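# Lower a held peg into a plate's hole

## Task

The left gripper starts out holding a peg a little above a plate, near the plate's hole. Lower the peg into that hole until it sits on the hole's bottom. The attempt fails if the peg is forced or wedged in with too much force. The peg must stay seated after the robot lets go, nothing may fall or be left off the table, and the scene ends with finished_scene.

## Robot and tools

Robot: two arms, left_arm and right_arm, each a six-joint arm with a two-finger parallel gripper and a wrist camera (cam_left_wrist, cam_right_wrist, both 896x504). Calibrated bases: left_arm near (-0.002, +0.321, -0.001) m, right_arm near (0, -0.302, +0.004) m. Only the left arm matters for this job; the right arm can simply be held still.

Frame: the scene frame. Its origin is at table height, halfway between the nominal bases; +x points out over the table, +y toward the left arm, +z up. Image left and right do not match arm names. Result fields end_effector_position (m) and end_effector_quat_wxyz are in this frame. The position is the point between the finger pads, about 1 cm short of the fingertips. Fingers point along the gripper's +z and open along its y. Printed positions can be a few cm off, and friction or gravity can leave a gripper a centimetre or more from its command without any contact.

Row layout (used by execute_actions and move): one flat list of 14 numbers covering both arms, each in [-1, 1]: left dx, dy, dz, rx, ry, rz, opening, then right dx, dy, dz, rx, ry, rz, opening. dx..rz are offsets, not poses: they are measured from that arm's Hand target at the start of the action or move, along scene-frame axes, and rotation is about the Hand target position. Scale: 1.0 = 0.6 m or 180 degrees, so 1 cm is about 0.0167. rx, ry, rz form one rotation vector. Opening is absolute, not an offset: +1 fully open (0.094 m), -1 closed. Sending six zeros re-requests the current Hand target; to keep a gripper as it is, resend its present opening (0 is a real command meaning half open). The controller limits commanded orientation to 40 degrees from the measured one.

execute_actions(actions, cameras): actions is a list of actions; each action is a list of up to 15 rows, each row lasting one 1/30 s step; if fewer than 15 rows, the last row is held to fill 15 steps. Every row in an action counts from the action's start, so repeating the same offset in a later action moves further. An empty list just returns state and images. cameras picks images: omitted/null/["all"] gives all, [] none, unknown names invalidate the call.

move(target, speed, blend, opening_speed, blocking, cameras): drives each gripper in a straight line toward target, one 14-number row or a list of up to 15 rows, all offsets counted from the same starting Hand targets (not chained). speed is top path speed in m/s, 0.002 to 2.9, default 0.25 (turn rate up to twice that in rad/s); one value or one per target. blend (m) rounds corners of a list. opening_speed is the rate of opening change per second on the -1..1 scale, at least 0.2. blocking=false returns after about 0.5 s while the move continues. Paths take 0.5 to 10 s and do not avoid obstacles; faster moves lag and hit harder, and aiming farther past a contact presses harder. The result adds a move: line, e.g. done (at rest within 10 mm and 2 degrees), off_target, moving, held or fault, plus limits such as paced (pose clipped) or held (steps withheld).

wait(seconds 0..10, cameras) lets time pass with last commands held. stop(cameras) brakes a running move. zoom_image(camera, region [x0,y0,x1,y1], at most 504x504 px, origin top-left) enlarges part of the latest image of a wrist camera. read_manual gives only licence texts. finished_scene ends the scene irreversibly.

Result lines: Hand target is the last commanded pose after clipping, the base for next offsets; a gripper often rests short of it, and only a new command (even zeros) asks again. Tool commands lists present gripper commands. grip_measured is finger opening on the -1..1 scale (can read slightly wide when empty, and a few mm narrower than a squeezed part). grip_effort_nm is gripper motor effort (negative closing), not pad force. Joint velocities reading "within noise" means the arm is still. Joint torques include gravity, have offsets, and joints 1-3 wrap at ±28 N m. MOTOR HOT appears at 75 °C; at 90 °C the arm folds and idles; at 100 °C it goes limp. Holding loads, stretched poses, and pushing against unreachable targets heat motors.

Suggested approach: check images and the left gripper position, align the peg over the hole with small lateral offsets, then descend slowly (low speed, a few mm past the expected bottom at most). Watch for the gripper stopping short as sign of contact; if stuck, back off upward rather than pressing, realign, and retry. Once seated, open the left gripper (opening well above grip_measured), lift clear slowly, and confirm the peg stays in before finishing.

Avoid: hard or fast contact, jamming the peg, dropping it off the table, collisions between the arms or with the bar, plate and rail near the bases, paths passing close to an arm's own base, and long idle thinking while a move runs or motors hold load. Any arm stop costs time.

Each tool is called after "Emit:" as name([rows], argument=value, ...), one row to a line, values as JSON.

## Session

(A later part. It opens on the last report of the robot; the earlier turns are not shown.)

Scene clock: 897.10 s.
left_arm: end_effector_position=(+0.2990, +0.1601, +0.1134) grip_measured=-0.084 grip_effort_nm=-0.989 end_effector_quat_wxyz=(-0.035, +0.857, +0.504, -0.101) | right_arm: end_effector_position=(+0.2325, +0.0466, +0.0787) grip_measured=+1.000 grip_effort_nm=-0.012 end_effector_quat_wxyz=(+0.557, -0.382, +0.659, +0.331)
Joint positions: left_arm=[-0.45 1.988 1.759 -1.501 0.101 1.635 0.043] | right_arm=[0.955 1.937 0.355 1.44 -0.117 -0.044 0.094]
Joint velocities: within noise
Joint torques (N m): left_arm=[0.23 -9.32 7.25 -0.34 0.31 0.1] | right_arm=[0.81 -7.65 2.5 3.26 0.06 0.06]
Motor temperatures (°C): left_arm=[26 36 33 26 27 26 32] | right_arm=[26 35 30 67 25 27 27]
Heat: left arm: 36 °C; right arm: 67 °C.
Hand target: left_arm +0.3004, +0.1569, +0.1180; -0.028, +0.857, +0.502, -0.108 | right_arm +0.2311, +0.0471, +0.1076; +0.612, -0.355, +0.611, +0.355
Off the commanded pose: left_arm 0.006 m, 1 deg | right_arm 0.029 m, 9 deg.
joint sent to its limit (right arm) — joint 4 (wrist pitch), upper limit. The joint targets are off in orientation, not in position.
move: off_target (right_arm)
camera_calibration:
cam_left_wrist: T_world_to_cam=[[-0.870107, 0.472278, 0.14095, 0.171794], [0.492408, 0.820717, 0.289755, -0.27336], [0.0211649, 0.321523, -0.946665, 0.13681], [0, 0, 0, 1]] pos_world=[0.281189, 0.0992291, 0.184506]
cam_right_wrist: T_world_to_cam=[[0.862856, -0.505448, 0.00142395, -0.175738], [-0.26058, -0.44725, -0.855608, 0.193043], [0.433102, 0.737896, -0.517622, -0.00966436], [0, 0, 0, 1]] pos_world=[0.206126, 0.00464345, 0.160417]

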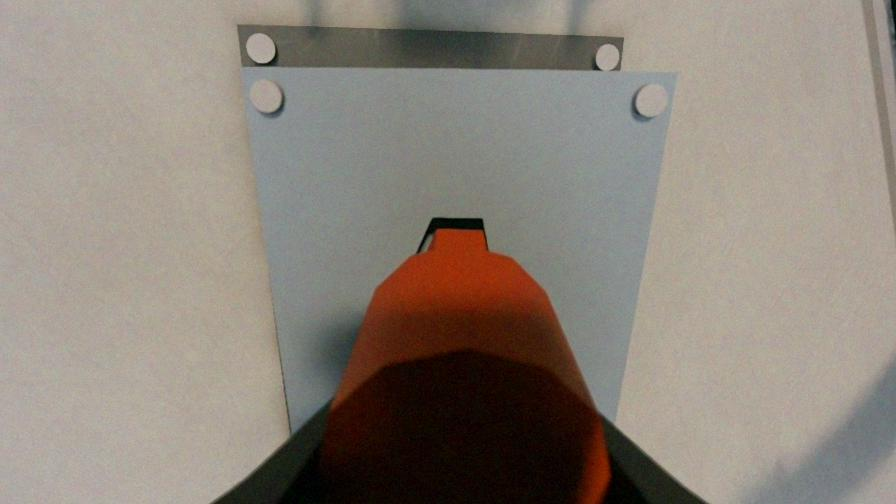

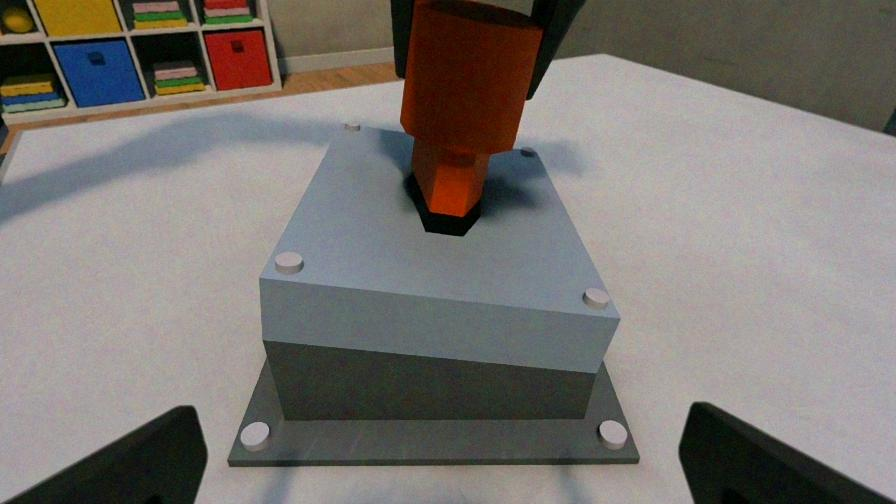

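Emit:
move(target=[0.00032, 0.0003, -0.00595, 0, 0, 0, -1.0, 0.00233, -0.00083, -0.04817, -0.04318, 0.02861, 0.00273, 1.0], speed=0.02)

Emit:
zoom_image(camera="cam_left_wrist", region=[410, 205, 510, 260])

Emit:
zoom_image(camera="cam_right_wrist", region=[390, 150, 500, 250])

Scene clock: 950.33 s.
left_arm: end_effector_position=(+0.2989, +0.1600, +0.1135) grip_measured=-0.084 grip_effort_nm=-0.999 end_effector_quat_wxyz=(-0.035, +0.857, +0.504, -0.101) | right_arm: end_effector_position=(+0.2321, +0.0463, +0.0759) grip_measured=+1.000 grip_effort_nm=-0.012 end_effector_quat_wxyz=(+0.553, -0.384, +0.662, +0.329)
Joint positions: left_arm=[-0.45 1.988 1.759 -1.501 0.102 1.636 0.043] | right_arm=[0.955 1.937 0.355 1.429 -0.117 -0.044 0.094]
Joint velocities: within noise
Joint torques (N m): left_arm=[0.23 -9.14 6.12 -0.17 0.29 0.06] | right_arm=[-0.09 -6.94 3.66 1.97 -0.03 0.03]
Motor temperatures (°C): left_arm=[26 36 33 26 27 26 32] | right_arm=[26 35 29 68 25 27 27]
Heat: left arm: 36 °C; right arm: 68 °C.
Hand target: left_arm +0.3006, +0.1571, +0.1145; -0.028, +0.857, +0.502, -0.108 | right_arm +0.2325, +0.0466, +0.0787; +0.557, -0.382, +0.659, +0.331
Off the commanded pose: left_arm 0.003 m, 1 deg | right_arm 0.003 m, 1 deg.
move: done
camera_calibration:
cam_left_wrist: T_world_to_cam=[[-0.869413, 0.473632, 0.14069, 0.171414], [0.493624, 0.820338, 0.288759, -0.273458], [0.0213523, 0.320498, -0.947008, 0.137019], [0, 0, 0, 1]] pos_world=[0.281089, 0.0992266, 0.184605]
cam_right_wrist: T_world_to_cam=[[0.863061, -0.5051, 0.000250528, -0.175566], [-0.266182, -0.455245, -0.849646, 0.191662], [0.429271, 0.73323, -0.527353, -0.00884395], [0, 0, 0, 1]] pos_world=[0.206338, 0.00505953, 0.158225]

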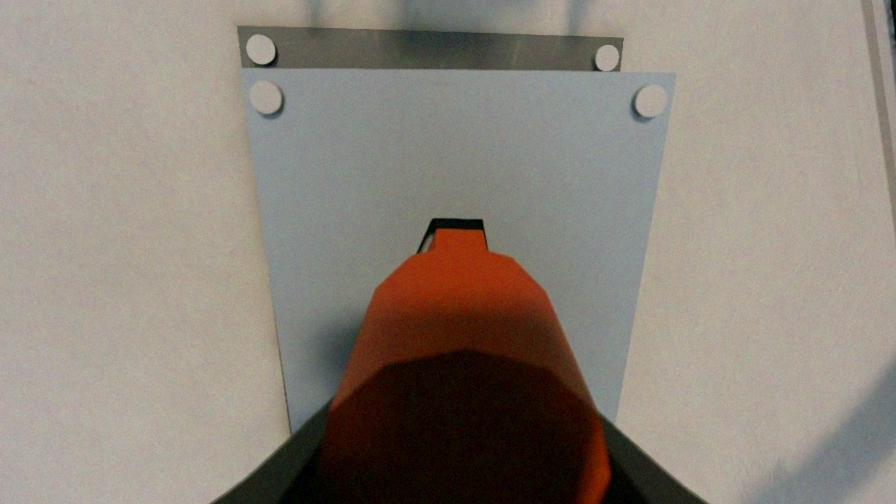

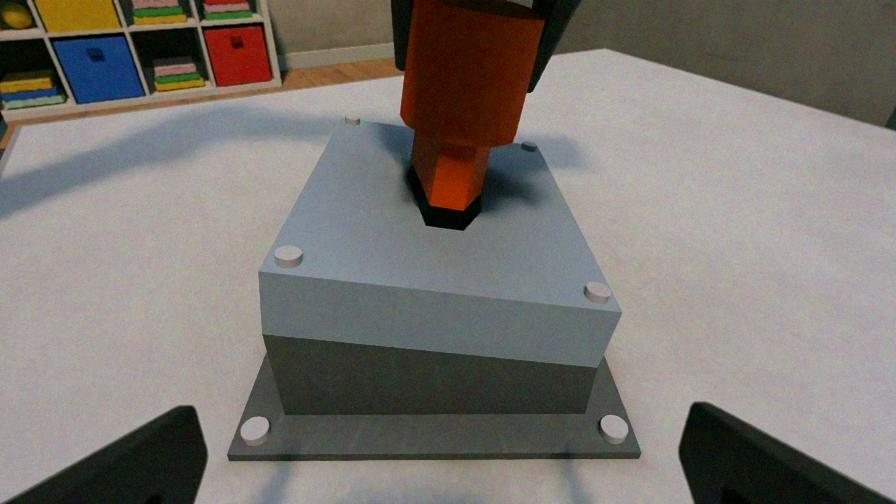

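Scaled by 5.040 from the camera's 896x504 image, which has a finer 1280x720 frame.

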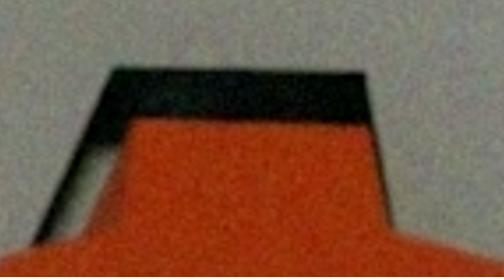

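Scaled by 4.582 from the camera's 896x504 image, which has a finer 1280x720 frame.

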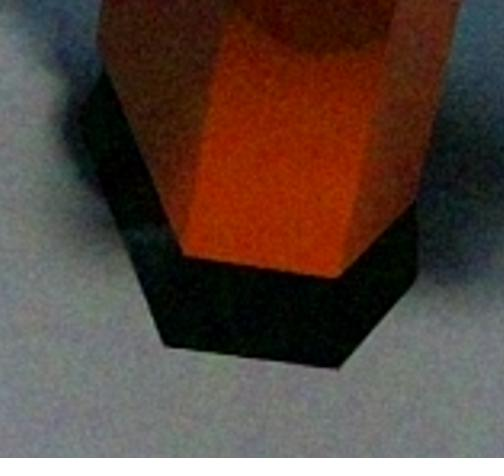

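Emit:
move(target=[-0.00076, 0.00043, -0.00493, 0, 0, 0, -1.0, 0, 0, 0, 0, 0, 0, 1.0], speed=0.02)

Emit:
zoom_image(camera="cam_left_wrist", region=[410, 205, 510, 260])

Emit:
zoom_image(camera="cam_right_wrist", region=[390, 150, 500, 250])

Scene clock: 962.73 s.
left_arm: end_effector_position=(+0.3004, +0.1593, +0.1132) grip_measured=-0.084 grip_effort_nm=-0.994 end_effector_quat_wxyz=(-0.032, +0.858, +0.504, -0.099) | right_arm: end_effector_position=(+0.2321, +0.0463, +0.0759) grip_measured=+1.000 grip_effort_nm=-0.007 end_effector_quat_wxyz=(+0.553, -0.384, +0.662, +0.329)
Joint positions: left_arm=[-0.45 1.988 1.759 -1.494 0.102 1.637 0.043] | right_arm=[0.955 1.937 0.355 1.429 -0.117 -0.044 0.094]
Joint velocities: within noise
Joint torques (N m): left_arm=[0.43 -9.29 5.18 -0.12 0.27 0.09] | right_arm=[-0.1 -6.94 3.67 1.98 -0.04 0.03]
Motor temperatures (°C): left_arm=[26 36 32 26 27 26 32] | right_arm=[26 35 30 63 25 27 27]
Heat: left arm: 36 °C; right arm: 63 °C.
Hand target: left_arm +0.3001, +0.1574, +0.1115; -0.028, +0.857, +0.502, -0.108 | right_arm +0.2325, +0.0466, +0.0787; +0.557, -0.382, +0.659, +0.331
Off the commanded pose: left_arm 0.003 m, 1 deg | right_arm 0.003 m, 1 deg.
move: done
camera_calibration:
cam_left_wrist: T_world_to_cam=[[-0.870191, 0.474183, 0.133861, 0.173977], [0.49196, 0.821141, 0.289314, -0.273198], [0.0272688, 0.317613, -0.947828, 0.135741], [0, 0, 0, 1]] pos_world=[0.282094, 0.0987241, 0.18441]
cam_right_wrist: T_world_to_cam=[[0.863061, -0.5051, 0.000250528, -0.175566], [-0.266182, -0.455245, -0.849646, 0.191662], [0.429271, 0.73323, -0.527353, -0.00884395], [0, 0, 0, 1]] pos_world=[0.206338, 0.00505953, 0.158225]

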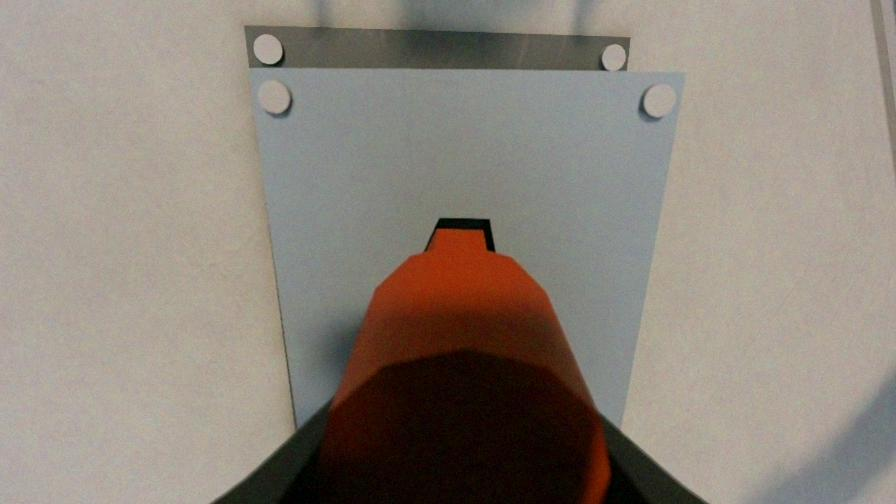

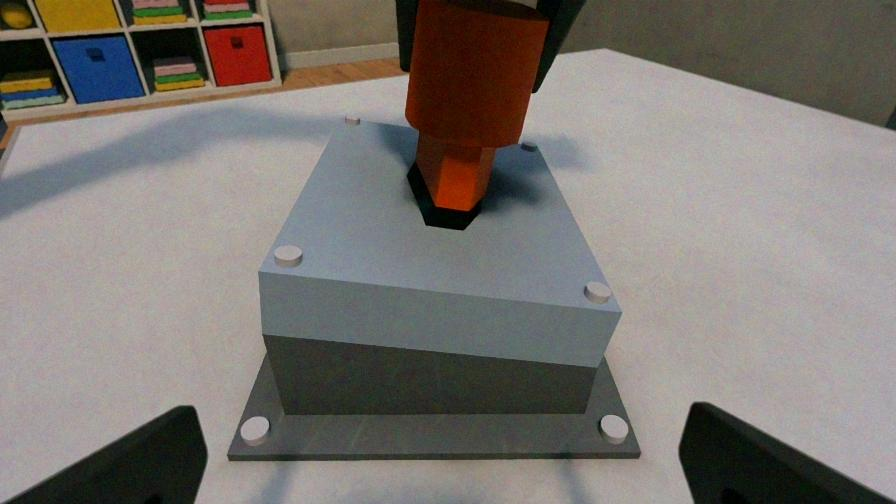

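Scaled by 5.040 from the camera's 896x504 image, which has a finer 1280x720 frame.

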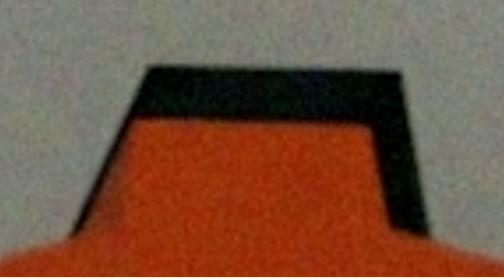

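Scaled by 4.582 from the camera's 896x504 image, which has a finer 1280x720 frame.

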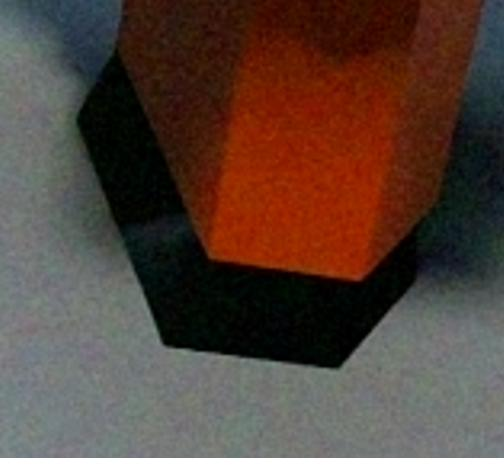

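Emit:
move(target=[-0.00243, 0.00138, -0.00628, 0, 0, 0, -1.0, 0, 0, 0, 0, 0, 0, 1.0], speed=0.02)

Emit:
zoom_image(camera="cam_left_wrist", region=[410, 205, 510, 260])

Emit:
zoom_image(camera="cam_right_wrist", region=[390, 150, 500, 250])

Scene clock: 990.50 s.
left_arm: end_effector_position=(+0.3012, +0.1588, +0.1096) grip_measured=-0.084 grip_effort_nm=-0.994 end_effector_quat_wxyz=(-0.030, +0.858, +0.503, -0.098) | right_arm: end_effector_position=(+0.2321, +0.0463, +0.0759) grip_measured=+1.000 grip_effort_nm=-0.007 end_effector_quat_wxyz=(+0.553, -0.384, +0.662, +0.329)
Joint positions: left_arm=[-0.45 1.988 1.745 -1.477 0.102 1.637 0.043] | right_arm=[0.955 1.937 0.355 1.429 -0.117 -0.044 0.094]
Joint velocities: within noise
Joint torques (N m): left_arm=[0.28 -10.03 4.29 -0.08 0.27 0.08] | right_arm=[-0.1 -6.97 3.67 1.99 -0.03 0.03]
Motor temperatures (°C): left_arm=[26 36 32 26 27 26 32] | right_arm=[26 35 30 59 25 27 27]
Heat: left arm: 36 °C; right arm: 59 °C.
Hand target: left_arm +0.2987, +0.1582, +0.1078; -0.028, +0.857, +0.502, -0.108 | right_arm +0.2325, +0.0466, +0.0787; +0.557, -0.382, +0.659, +0.331
Off the commanded pose: left_arm 0.003 m, 1 deg | right_arm 0.003 m, 1 deg.
move: done
camera_calibration:
cam_left_wrist: T_world_to_cam=[[-0.870536, 0.474601, 0.130085, 0.175826], [0.491155, 0.821524, 0.289596, -0.271936], [0.030575, 0.315995, -0.948268, 0.131749], [0, 0, 0, 1]] pos_world=[0.282597, 0.0983224, 0.180813]
cam_right_wrist: T_world_to_cam=[[0.863061, -0.5051, 0.000250528, -0.175566], [-0.266182, -0.455245, -0.849646, 0.191662], [0.429271, 0.73323, -0.527353, -0.00884395], [0, 0, 0, 1]] pos_world=[0.206338, 0.00505953, 0.158225]

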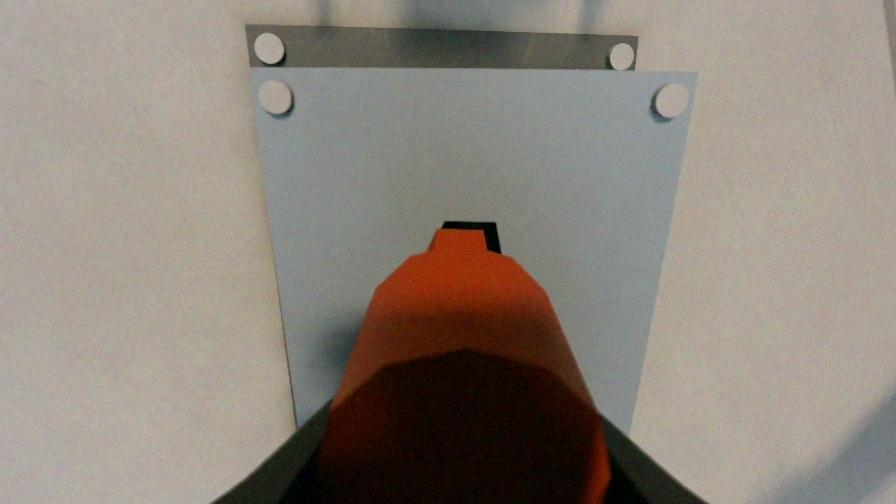

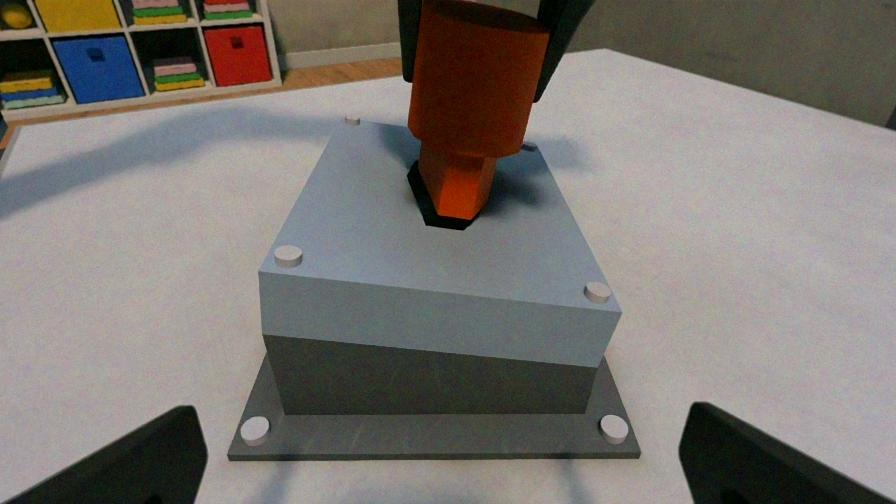

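Scaled by 5.040 from the camera's 896x504 image, which has a finer 1280x720 frame.

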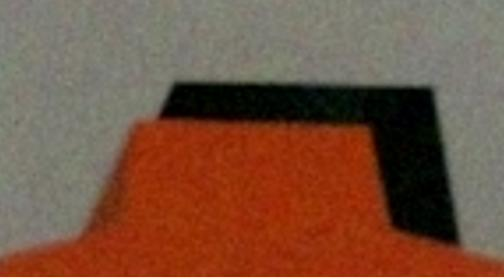

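Scaled by 4.582 from the camera's 896x504 image, which has a finer 1280x720 frame.

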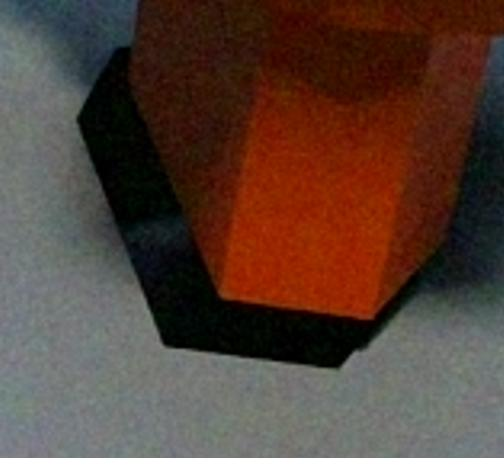

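Emit:
move(target=[-0.00546, 0.00368, 0.00116, 0, 0, 0, -1.0, 0, 0, 0, 0, 0, 0, 1.0], speed=0.02)

Emit:
zoom_image(camera="cam_left_wrist", region=[410, 205, 510, 260])

Emit:
zoom_image(camera="cam_right_wrist", region=[390, 150, 500, 250])

Scene clock: 1012.13 s.
left_arm: end_effector_position=(+0.2981, +0.1613, +0.1052) grip_measured=-0.084 grip_effort_nm=-0.989 end_effector_quat_wxyz=(-0.037, +0.857, +0.504, -0.102) | right_arm: end_effector_position=(+0.2321, +0.0463, +0.0759) grip_measured=+1.000 grip_effort_nm=-0.007 end_effector_quat_wxyz=(+0.553, -0.384, +0.662, +0.329)
Joint positions: left_arm=[-0.447 1.988 1.725 -1.472 0.102 1.638 0.043] | right_arm=[0.955 1.937 0.355 1.429 -0.117 -0.044 0.094]
Joint velocities: within noise
Joint torques (N m): left_arm=[0.21 -11.32 4.3 -0.12 0.27 0.06] | right_arm=[-0.1 -6.97 3.64 1.98 -0.03 0.03]
Motor temperatures (°C): left_arm=[26 36 31 26 27 26 32] | right_arm=[26 35 30 57 25 27 27]
Heat: left arm: 36 °C; right arm: 57 °C.
Hand target: left_arm +0.2954, +0.1604, +0.1085; -0.028, +0.857, +0.502, -0.108 | right_arm +0.2325, +0.0466, +0.0787; +0.557, -0.382, +0.659, +0.331
Off the commanded pose: left_arm 0.004 m, 1 deg | right_arm 0.003 m, 1 deg.
move: done
camera_calibration:
cam_left_wrist: T_world_to_cam=[[-0.869111, 0.472785, 0.145328, 0.170804], [0.494327, 0.820195, 0.287961, -0.271758], [0.0169464, 0.32211, -0.946551, 0.129806], [0, 0, 0, 1]] pos_world=[0.280585, 0.100329, 0.176301]
cam_right_wrist: T_world_to_cam=[[0.863061, -0.5051, 0.000250528, -0.175566], [-0.266182, -0.455245, -0.849646, 0.191662], [0.429271, 0.73323, -0.527353, -0.00884395], [0, 0, 0, 1]] pos_world=[0.206338, 0.00505953, 0.158225]

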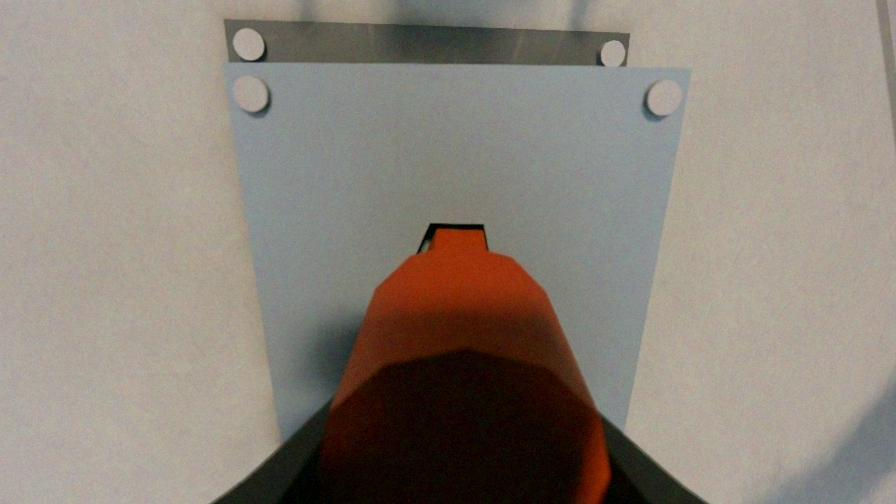

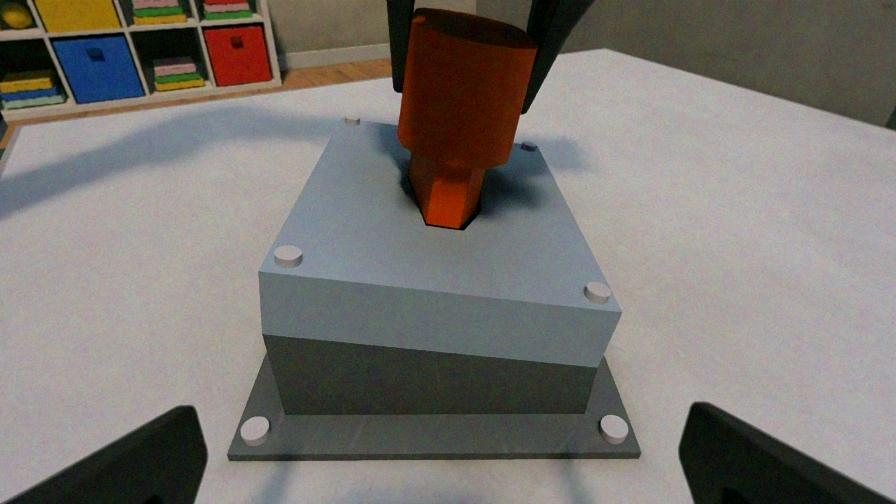

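Scaled by 5.040 from the camera's 896x504 image, which has a finer 1280x720 frame.

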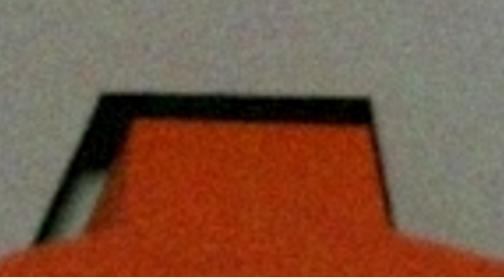

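Scaled by 4.582 from the camera's 896x504 image, which has a finer 1280x720 frame.

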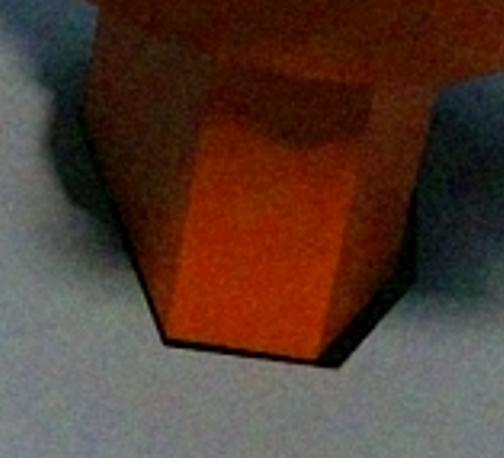

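Emit:
zoom_image(camera="cam_right_wrist", region=[395, 155, 445, 205])

Emit:
zoom_image(camera="cam_right_wrist", region=[420, 185, 490, 235])

Scaled by 10.080 from the camera's 896x504 image, which has a finer 1280x720 frame.

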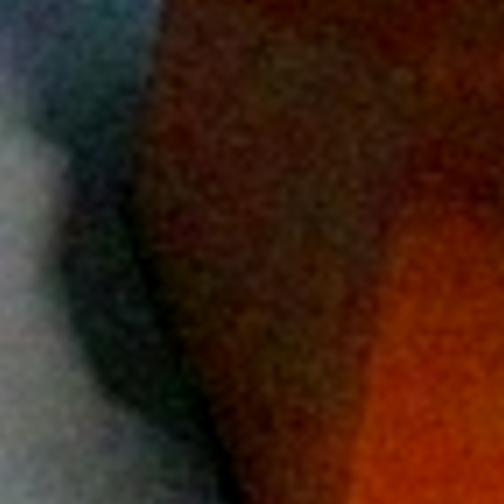

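Scaled by 7.200 from the camera's 896x504 image, which has a finer 1280x720 frame.

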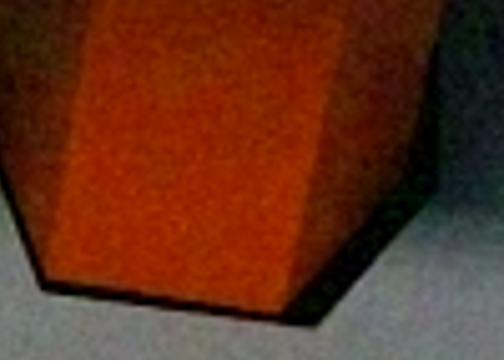

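Emit:
move(target=[0.00008, -0.00005, -0.00425, 0, 0, 0, -1.0, 0, 0, 0, 0, 0, 0, 1.0], speed=0.02)

Emit:
zoom_image(camera="cam_left_wrist", region=[410, 205, 510, 260])

Emit:
zoom_image(camera="cam_right_wrist", region=[390, 150, 500, 250])

Scene clock: 1063.13 s.
left_arm: end_effector_position=(+0.2981, +0.1612, +0.1028) grip_measured=-0.084 grip_effort_nm=-0.999 end_effector_quat_wxyz=(-0.036, +0.857, +0.504, -0.102) | right_arm: end_effector_position=(+0.2321, +0.0463, +0.0759) grip_measured=+1.000 grip_effort_nm=-0.012 end_effector_quat_wxyz=(+0.553, -0.384, +0.662, +0.329)
Joint positions: left_arm=[-0.447 1.988 1.716 -1.463 0.102 1.639 0.043] | right_arm=[0.955 1.937 0.355 1.429 -0.117 -0.044 0.094]
Joint velocities: within noise
Joint torques (N m): left_arm=[0.27 -11.25 4.27 -0.15 0.29 0.06] | right_arm=[-0.1 -6.94 3.69 1.97 -0.04 0.04]
Motor temperatures (°C): left_arm=[26 37 31 26 27 26 32] | right_arm=[26 35 30 54 25 27 27]
Heat: left arm: 37 °C; right arm: 54 °C.
Hand target: left_arm +0.2954, +0.1604, +0.1059; -0.028, +0.857, +0.502, -0.108 | right_arm +0.2325, +0.0466, +0.0787; +0.557, -0.382, +0.659, +0.331
Off the commanded pose: left_arm 0.004 m, 1 deg | right_arm 0.003 m, 1 deg.
move: done
camera_calibration:
cam_left_wrist: T_world_to_cam=[[-0.868993, 0.47311, 0.144975, 0.171048], [0.49452, 0.820079, 0.287959, -0.271088], [0.0173454, 0.321928, -0.946605, 0.127547], [0, 0, 0, 1]] pos_world=[0.280486, 0.100328, 0.174002]
cam_right_wrist: T_world_to_cam=[[0.863061, -0.5051, 0.000250528, -0.175566], [-0.266182, -0.455245, -0.849646, 0.191662], [0.429271, 0.73323, -0.527353, -0.00884395], [0, 0, 0, 1]] pos_world=[0.206338, 0.00505953, 0.158225]

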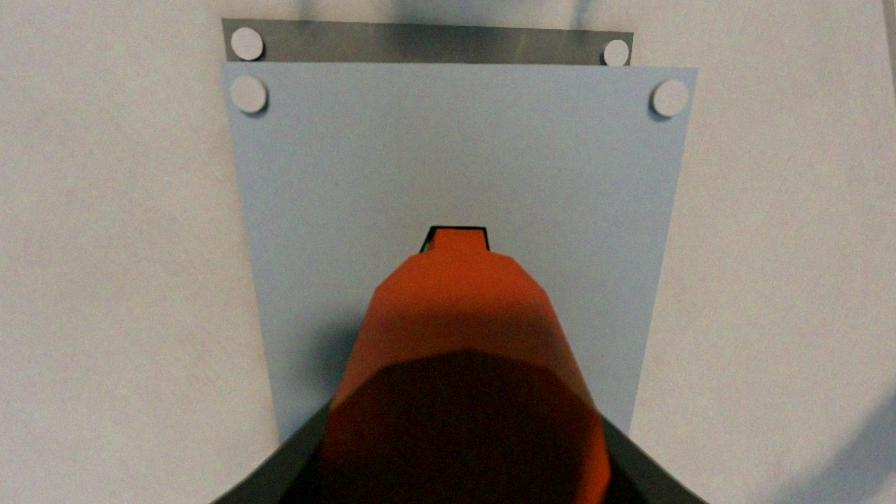

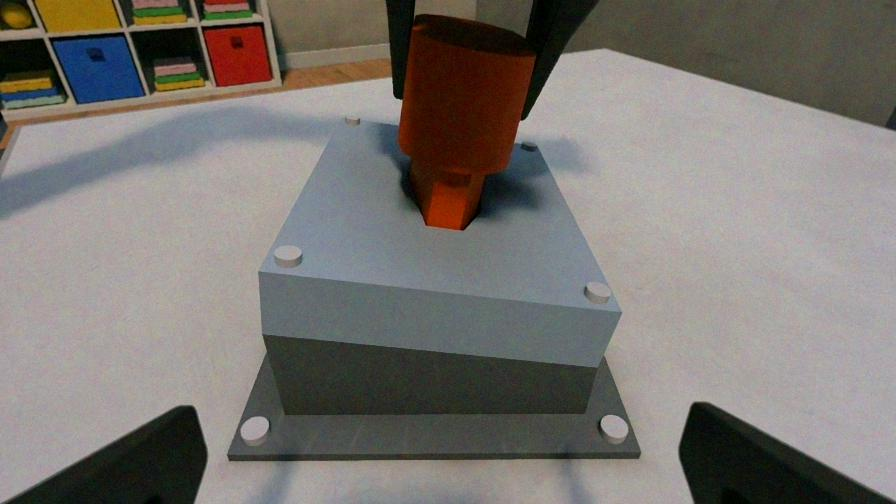

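Scaled by 5.040 from the camera's 896x504 image, which has a finer 1280x720 frame.

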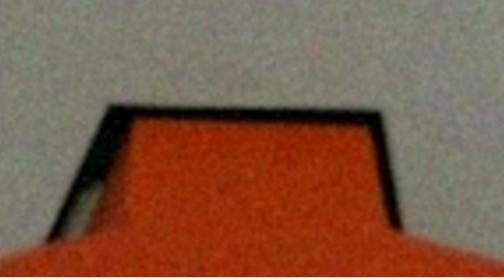

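Scaled by 4.582 from the camera's 896x504 image, which has a finer 1280x720 frame.

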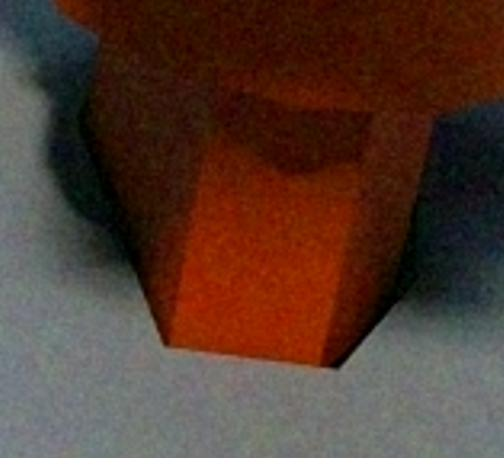

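Emit:
move(target=[-0.0007, -0.00075, -0.00419, 0, 0, 0, -1.0, 0, 0, 0, 0, 0, 0, 1.0], speed=0.02)

Emit:
zoom_image(camera="cam_left_wrist", region=[410, 205, 510, 260])

Emit:
zoom_image(camera="cam_right_wrist", region=[390, 150, 500, 250])

Scene clock: 1080.57 s.
left_arm: end_effector_position=(+0.2980, +0.1611, +0.1002) grip_measured=-0.084 grip_effort_nm=-0.994 end_effector_quat_wxyz=(-0.036, +0.857, +0.504, -0.102) | right_arm: end_effector_position=(+0.2321, +0.0463, +0.0759) grip_measured=+1.000 grip_effort_nm=-0.012 end_effector_quat_wxyz=(+0.553, -0.384, +0.662, +0.329)
Joint positions: left_arm=[-0.447 1.988 1.706 -1.452 0.102 1.639 0.043] | right_arm=[0.955 1.937 0.355 1.429 -0.117 -0.044 0.094]
Joint velocities: within noise
Joint torques (N m): left_arm=[0.12 -11.26 4.26 -0.15 0.25 0.04] | right_arm=[-0.1 -6.93 3.67 1.97 -0.03 0.04]
Motor temperatures (°C): left_arm=[26 37 31 26 27 26 32] | right_arm=[26 35 30 53 25 27 27]
Heat: left arm: 37 °C; right arm: 53 °C.
Hand target: left_arm +0.2950, +0.1599, +0.1034; -0.028, +0.857, +0.502, -0.108 | right_arm +0.2325, +0.0466, +0.0787; +0.557, -0.382, +0.659, +0.331
Off the commanded pose: left_arm 0.005 m, 1 deg | right_arm 0.003 m, 1 deg.
move: done
camera_calibration:
cam_left_wrist: T_world_to_cam=[[-0.869053, 0.47314, 0.144519, 0.171477], [0.494409, 0.820261, 0.287631, -0.270139], [0.0175461, 0.321418, -0.946775, 0.125144], [0, 0, 0, 1]] pos_world=[0.280386, 0.100228, 0.171401]
cam_right_wrist: T_world_to_cam=[[0.863061, -0.5051, 0.000250528, -0.175566], [-0.266182, -0.455245, -0.849646, 0.191662], [0.429271, 0.73323, -0.527353, -0.00884395], [0, 0, 0, 1]] pos_world=[0.206338, 0.00505953, 0.158225]

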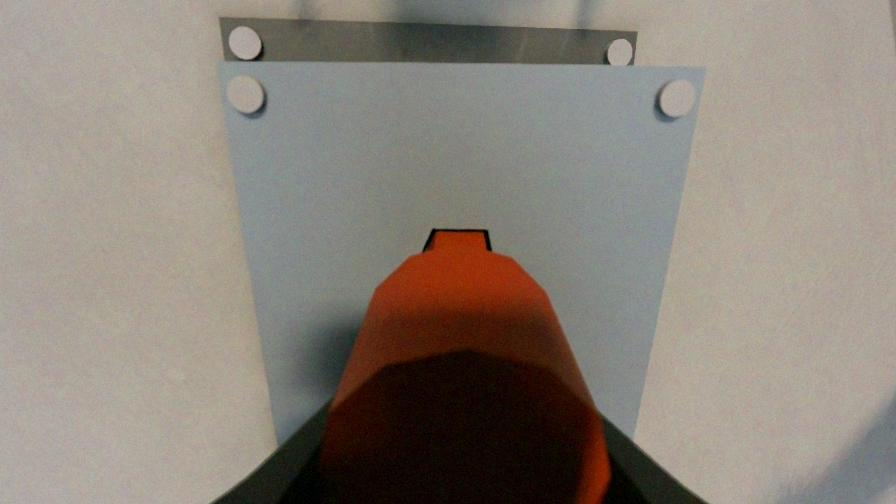

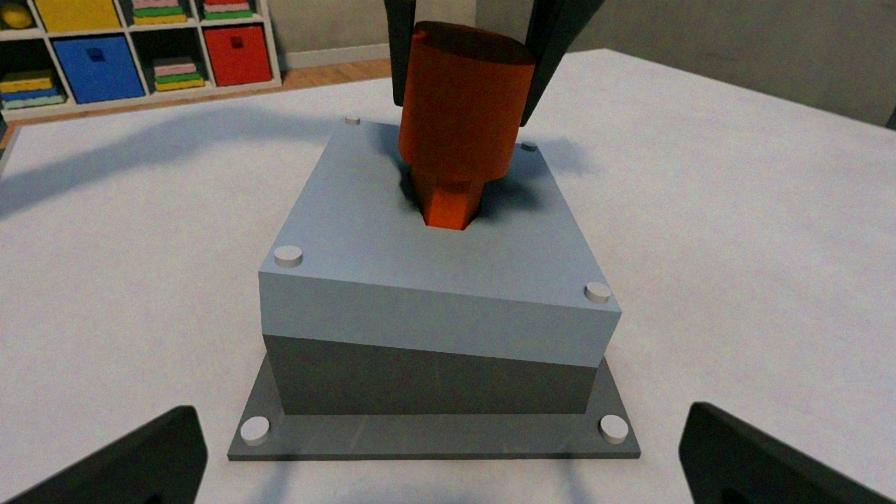

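Scaled by 5.040 from the camera's 896x504 image, which has a finer 1280x720 frame.

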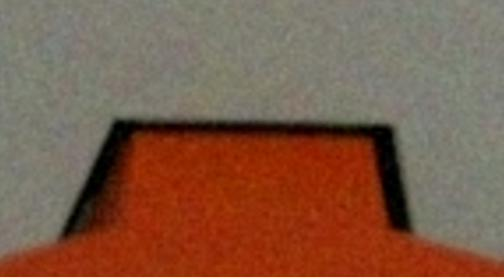

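Scaled by 4.582 from the camera's 896x504 image, which has a finer 1280x720 frame.

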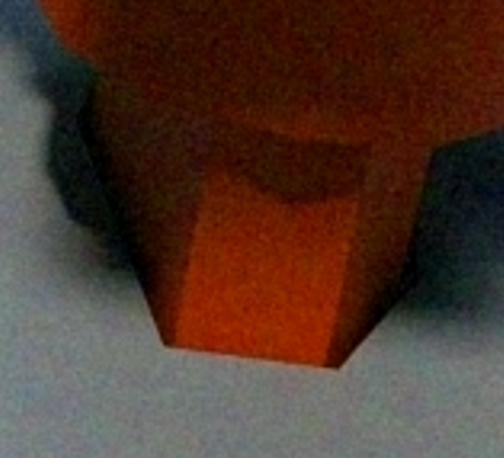

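Emit:
move(target=[-0.00125, -0.00044, -0.00493, 0, 0, 0, -1.0, 0, 0, 0, 0, 0, 0, 1.0], speed=0.02)

Emit:
zoom_image(camera="cam_left_wrist", region=[410, 205, 510, 260])

Emit:
zoom_image(camera="cam_right_wrist", region=[390, 150, 500, 250])

Scene clock: 1097.73 s.
left_arm: end_effector_position=(+0.2974, +0.1613, +0.0968) grip_measured=-0.084 grip_effort_nm=-0.994 end_effector_quat_wxyz=(-0.037, +0.857, +0.504, -0.103) | right_arm: end_effector_position=(+0.2321, +0.0463, +0.0759) grip_measured=+1.000 grip_effort_nm=-0.017 end_effector_quat_wxyz=(+0.553, -0.384, +0.662, +0.329)
Joint positions: left_arm=[-0.447 1.988 1.692 -1.44 0.102 1.639 0.043] | right_arm=[0.955 1.937 0.355 1.429 -0.117 -0.044 0.094]
Joint velocities: within noise
Joint torques (N m): left_arm=[-0.01 -11.49 4.25 -0.13 0.28 0.04] | right_arm=[-0.1 -6.93 3.64 1.98 -0.03 0.03]
Motor temperatures (°C): left_arm=[26 37 30 26 27 26 32] | right_arm=[26 35 29 53 25 27 27]
Heat: left arm: 37 °C; right arm: 53 °C.
Hand target: left_arm +0.2942, +0.1596, +0.1005; -0.028, +0.857, +0.502, -0.108 | right_arm +0.2325, +0.0466, +0.0787; +0.557, -0.382, +0.659, +0.331
Off the commanded pose: left_arm 0.005 m, 1 deg | right_arm 0.003 m, 1 deg.
move: done
camera_calibration:
cam_left_wrist: T_world_to_cam=[[-0.868848, 0.473041, 0.146066, 0.17128], [0.494812, 0.820047, 0.287549, -0.269094], [0.016242, 0.322112, -0.946562, 0.122064], [0, 0, 0, 1]] pos_world=[0.279985, 0.100328, 0.1679]
cam_right_wrist: T_world_to_cam=[[0.863061, -0.5051, 0.000250528, -0.175566], [-0.266182, -0.455245, -0.849646, 0.191662], [0.429271, 0.73323, -0.527353, -0.00884395], [0, 0, 0, 1]] pos_world=[0.206338, 0.00505953, 0.158225]

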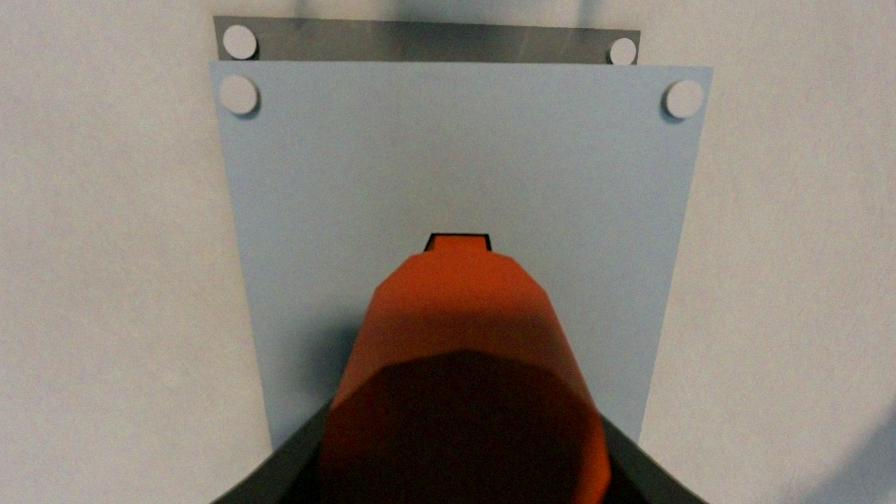

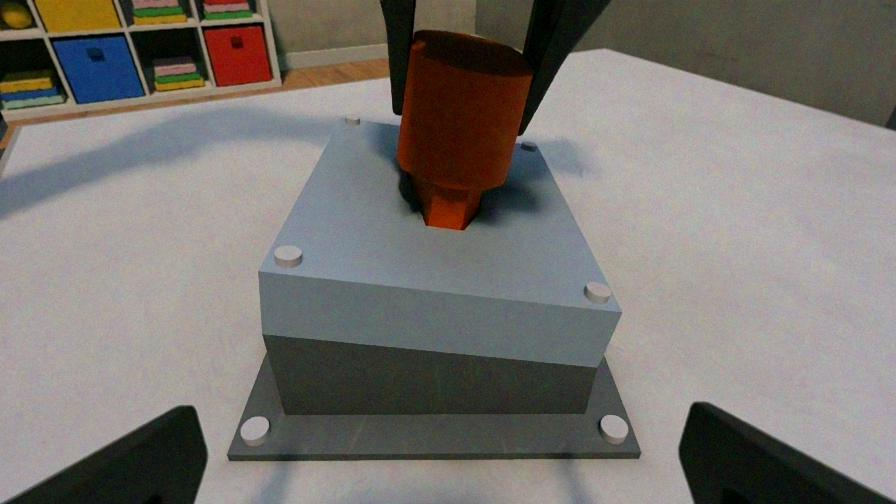

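Scaled by 5.040 from the camera's 896x504 image, which has a finer 1280x720 frame.

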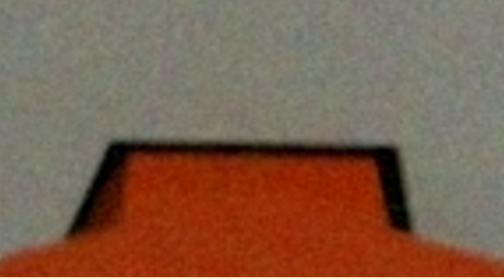

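Scaled by 4.582 from the camera's 896x504 image, which has a finer 1280x720 frame.

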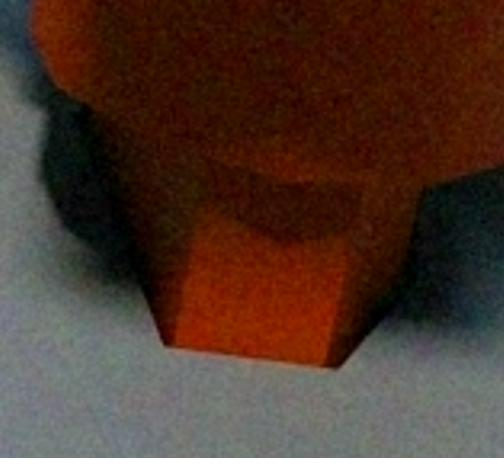

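Emit:
move(target=[-0.001, -0.00015, -0.00493, 0, 0, 0, -1.0, 0, 0, 0, 0, 0, 0, 1.0], speed=0.02)

Emit:
zoom_image(camera="cam_left_wrist", region=[410, 205, 510, 260])

Emit:
zoom_image(camera="cam_right_wrist", region=[390, 150, 500, 250])

Scene clock: 1108.70 s.
left_arm: end_effector_position=(+0.2970, +0.1614, +0.0934) grip_measured=-0.084 grip_effort_nm=-0.999 end_effector_quat_wxyz=(-0.037, +0.857, +0.504, -0.103) | right_arm: end_effector_position=(+0.2321, +0.0463, +0.0759) grip_measured=+1.000 grip_effort_nm=-0.007 end_effector_quat_wxyz=(+0.553, -0.384, +0.662, +0.329)
Joint positions: left_arm=[-0.447 1.988 1.678 -1.427 0.102 1.639 0.043] | right_arm=[0.955 1.937 0.355 1.429 -0.117 -0.044 0.094]
Joint velocities: within noise
Joint torques (N m): left_arm=[0.03 -11.54 4.22 -0.11 0.29 0.04] | right_arm=[-0.08 -6.95 3.66 1.97 -0.03 0.02]
Motor temperatures (°C): left_arm=[26 37 30 26 27 26 32] | right_arm=[26 35 29 52 25 27 27]
Heat: left arm: 37 °C; right arm: 52 °C.
Hand target: left_arm +0.2937, +0.1596, +0.0975; -0.028, +0.857, +0.502, -0.108 | right_arm +0.2325, +0.0466, +0.0787; +0.557, -0.382, +0.659, +0.331
Off the commanded pose: left_arm 0.006 m, 1 deg | right_arm 0.003 m, 1 deg.
move: done
camera_calibration:
cam_left_wrist: T_world_to_cam=[[-0.868746, 0.472984, 0.146857, 0.171214], [0.495015, 0.819961, 0.287446, -0.268059], [0.0155402, 0.322414, -0.946471, 0.119065], [0, 0, 0, 1]] pos_world=[0.279584, 0.100429, 0.1646]
cam_right_wrist: T_world_to_cam=[[0.863061, -0.5051, 0.000250528, -0.175566], [-0.266182, -0.455245, -0.849646, 0.191662], [0.429271, 0.73323, -0.527353, -0.00884395], [0, 0, 0, 1]] pos_world=[0.206338, 0.00505953, 0.158225]

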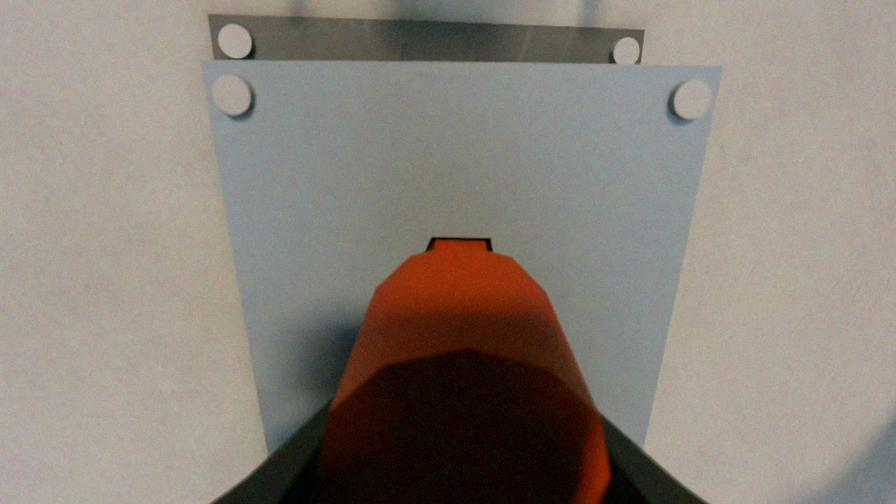

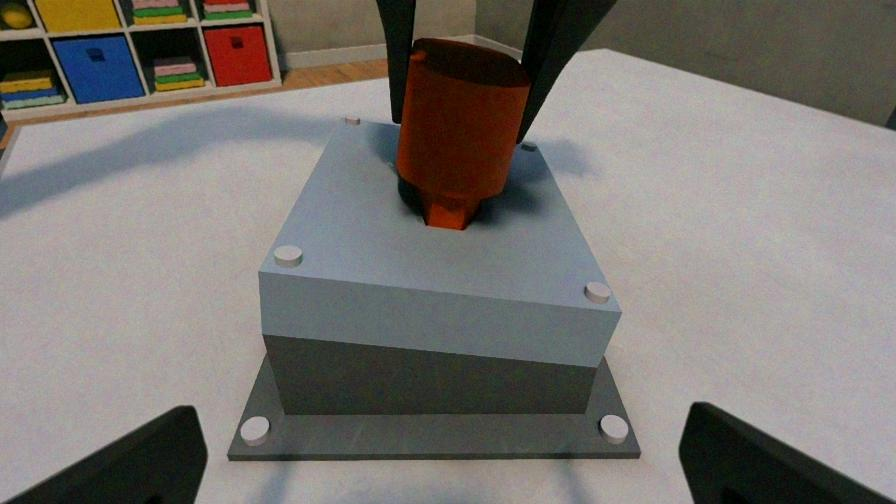

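Scaled by 5.040 from the camera's 896x504 image, which has a finer 1280x720 frame.

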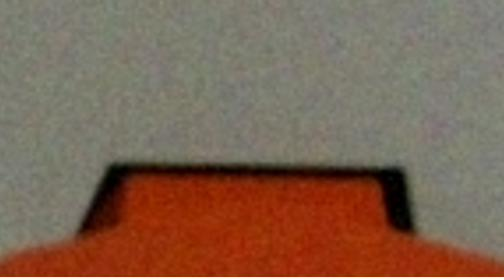

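Scaled by 4.582 from the camera's 896x504 image, which has a finer 1280x720 frame.

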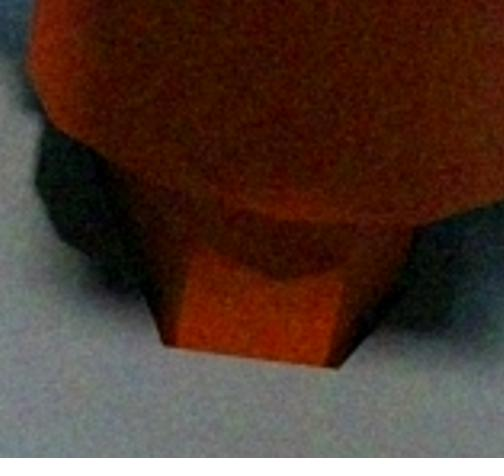

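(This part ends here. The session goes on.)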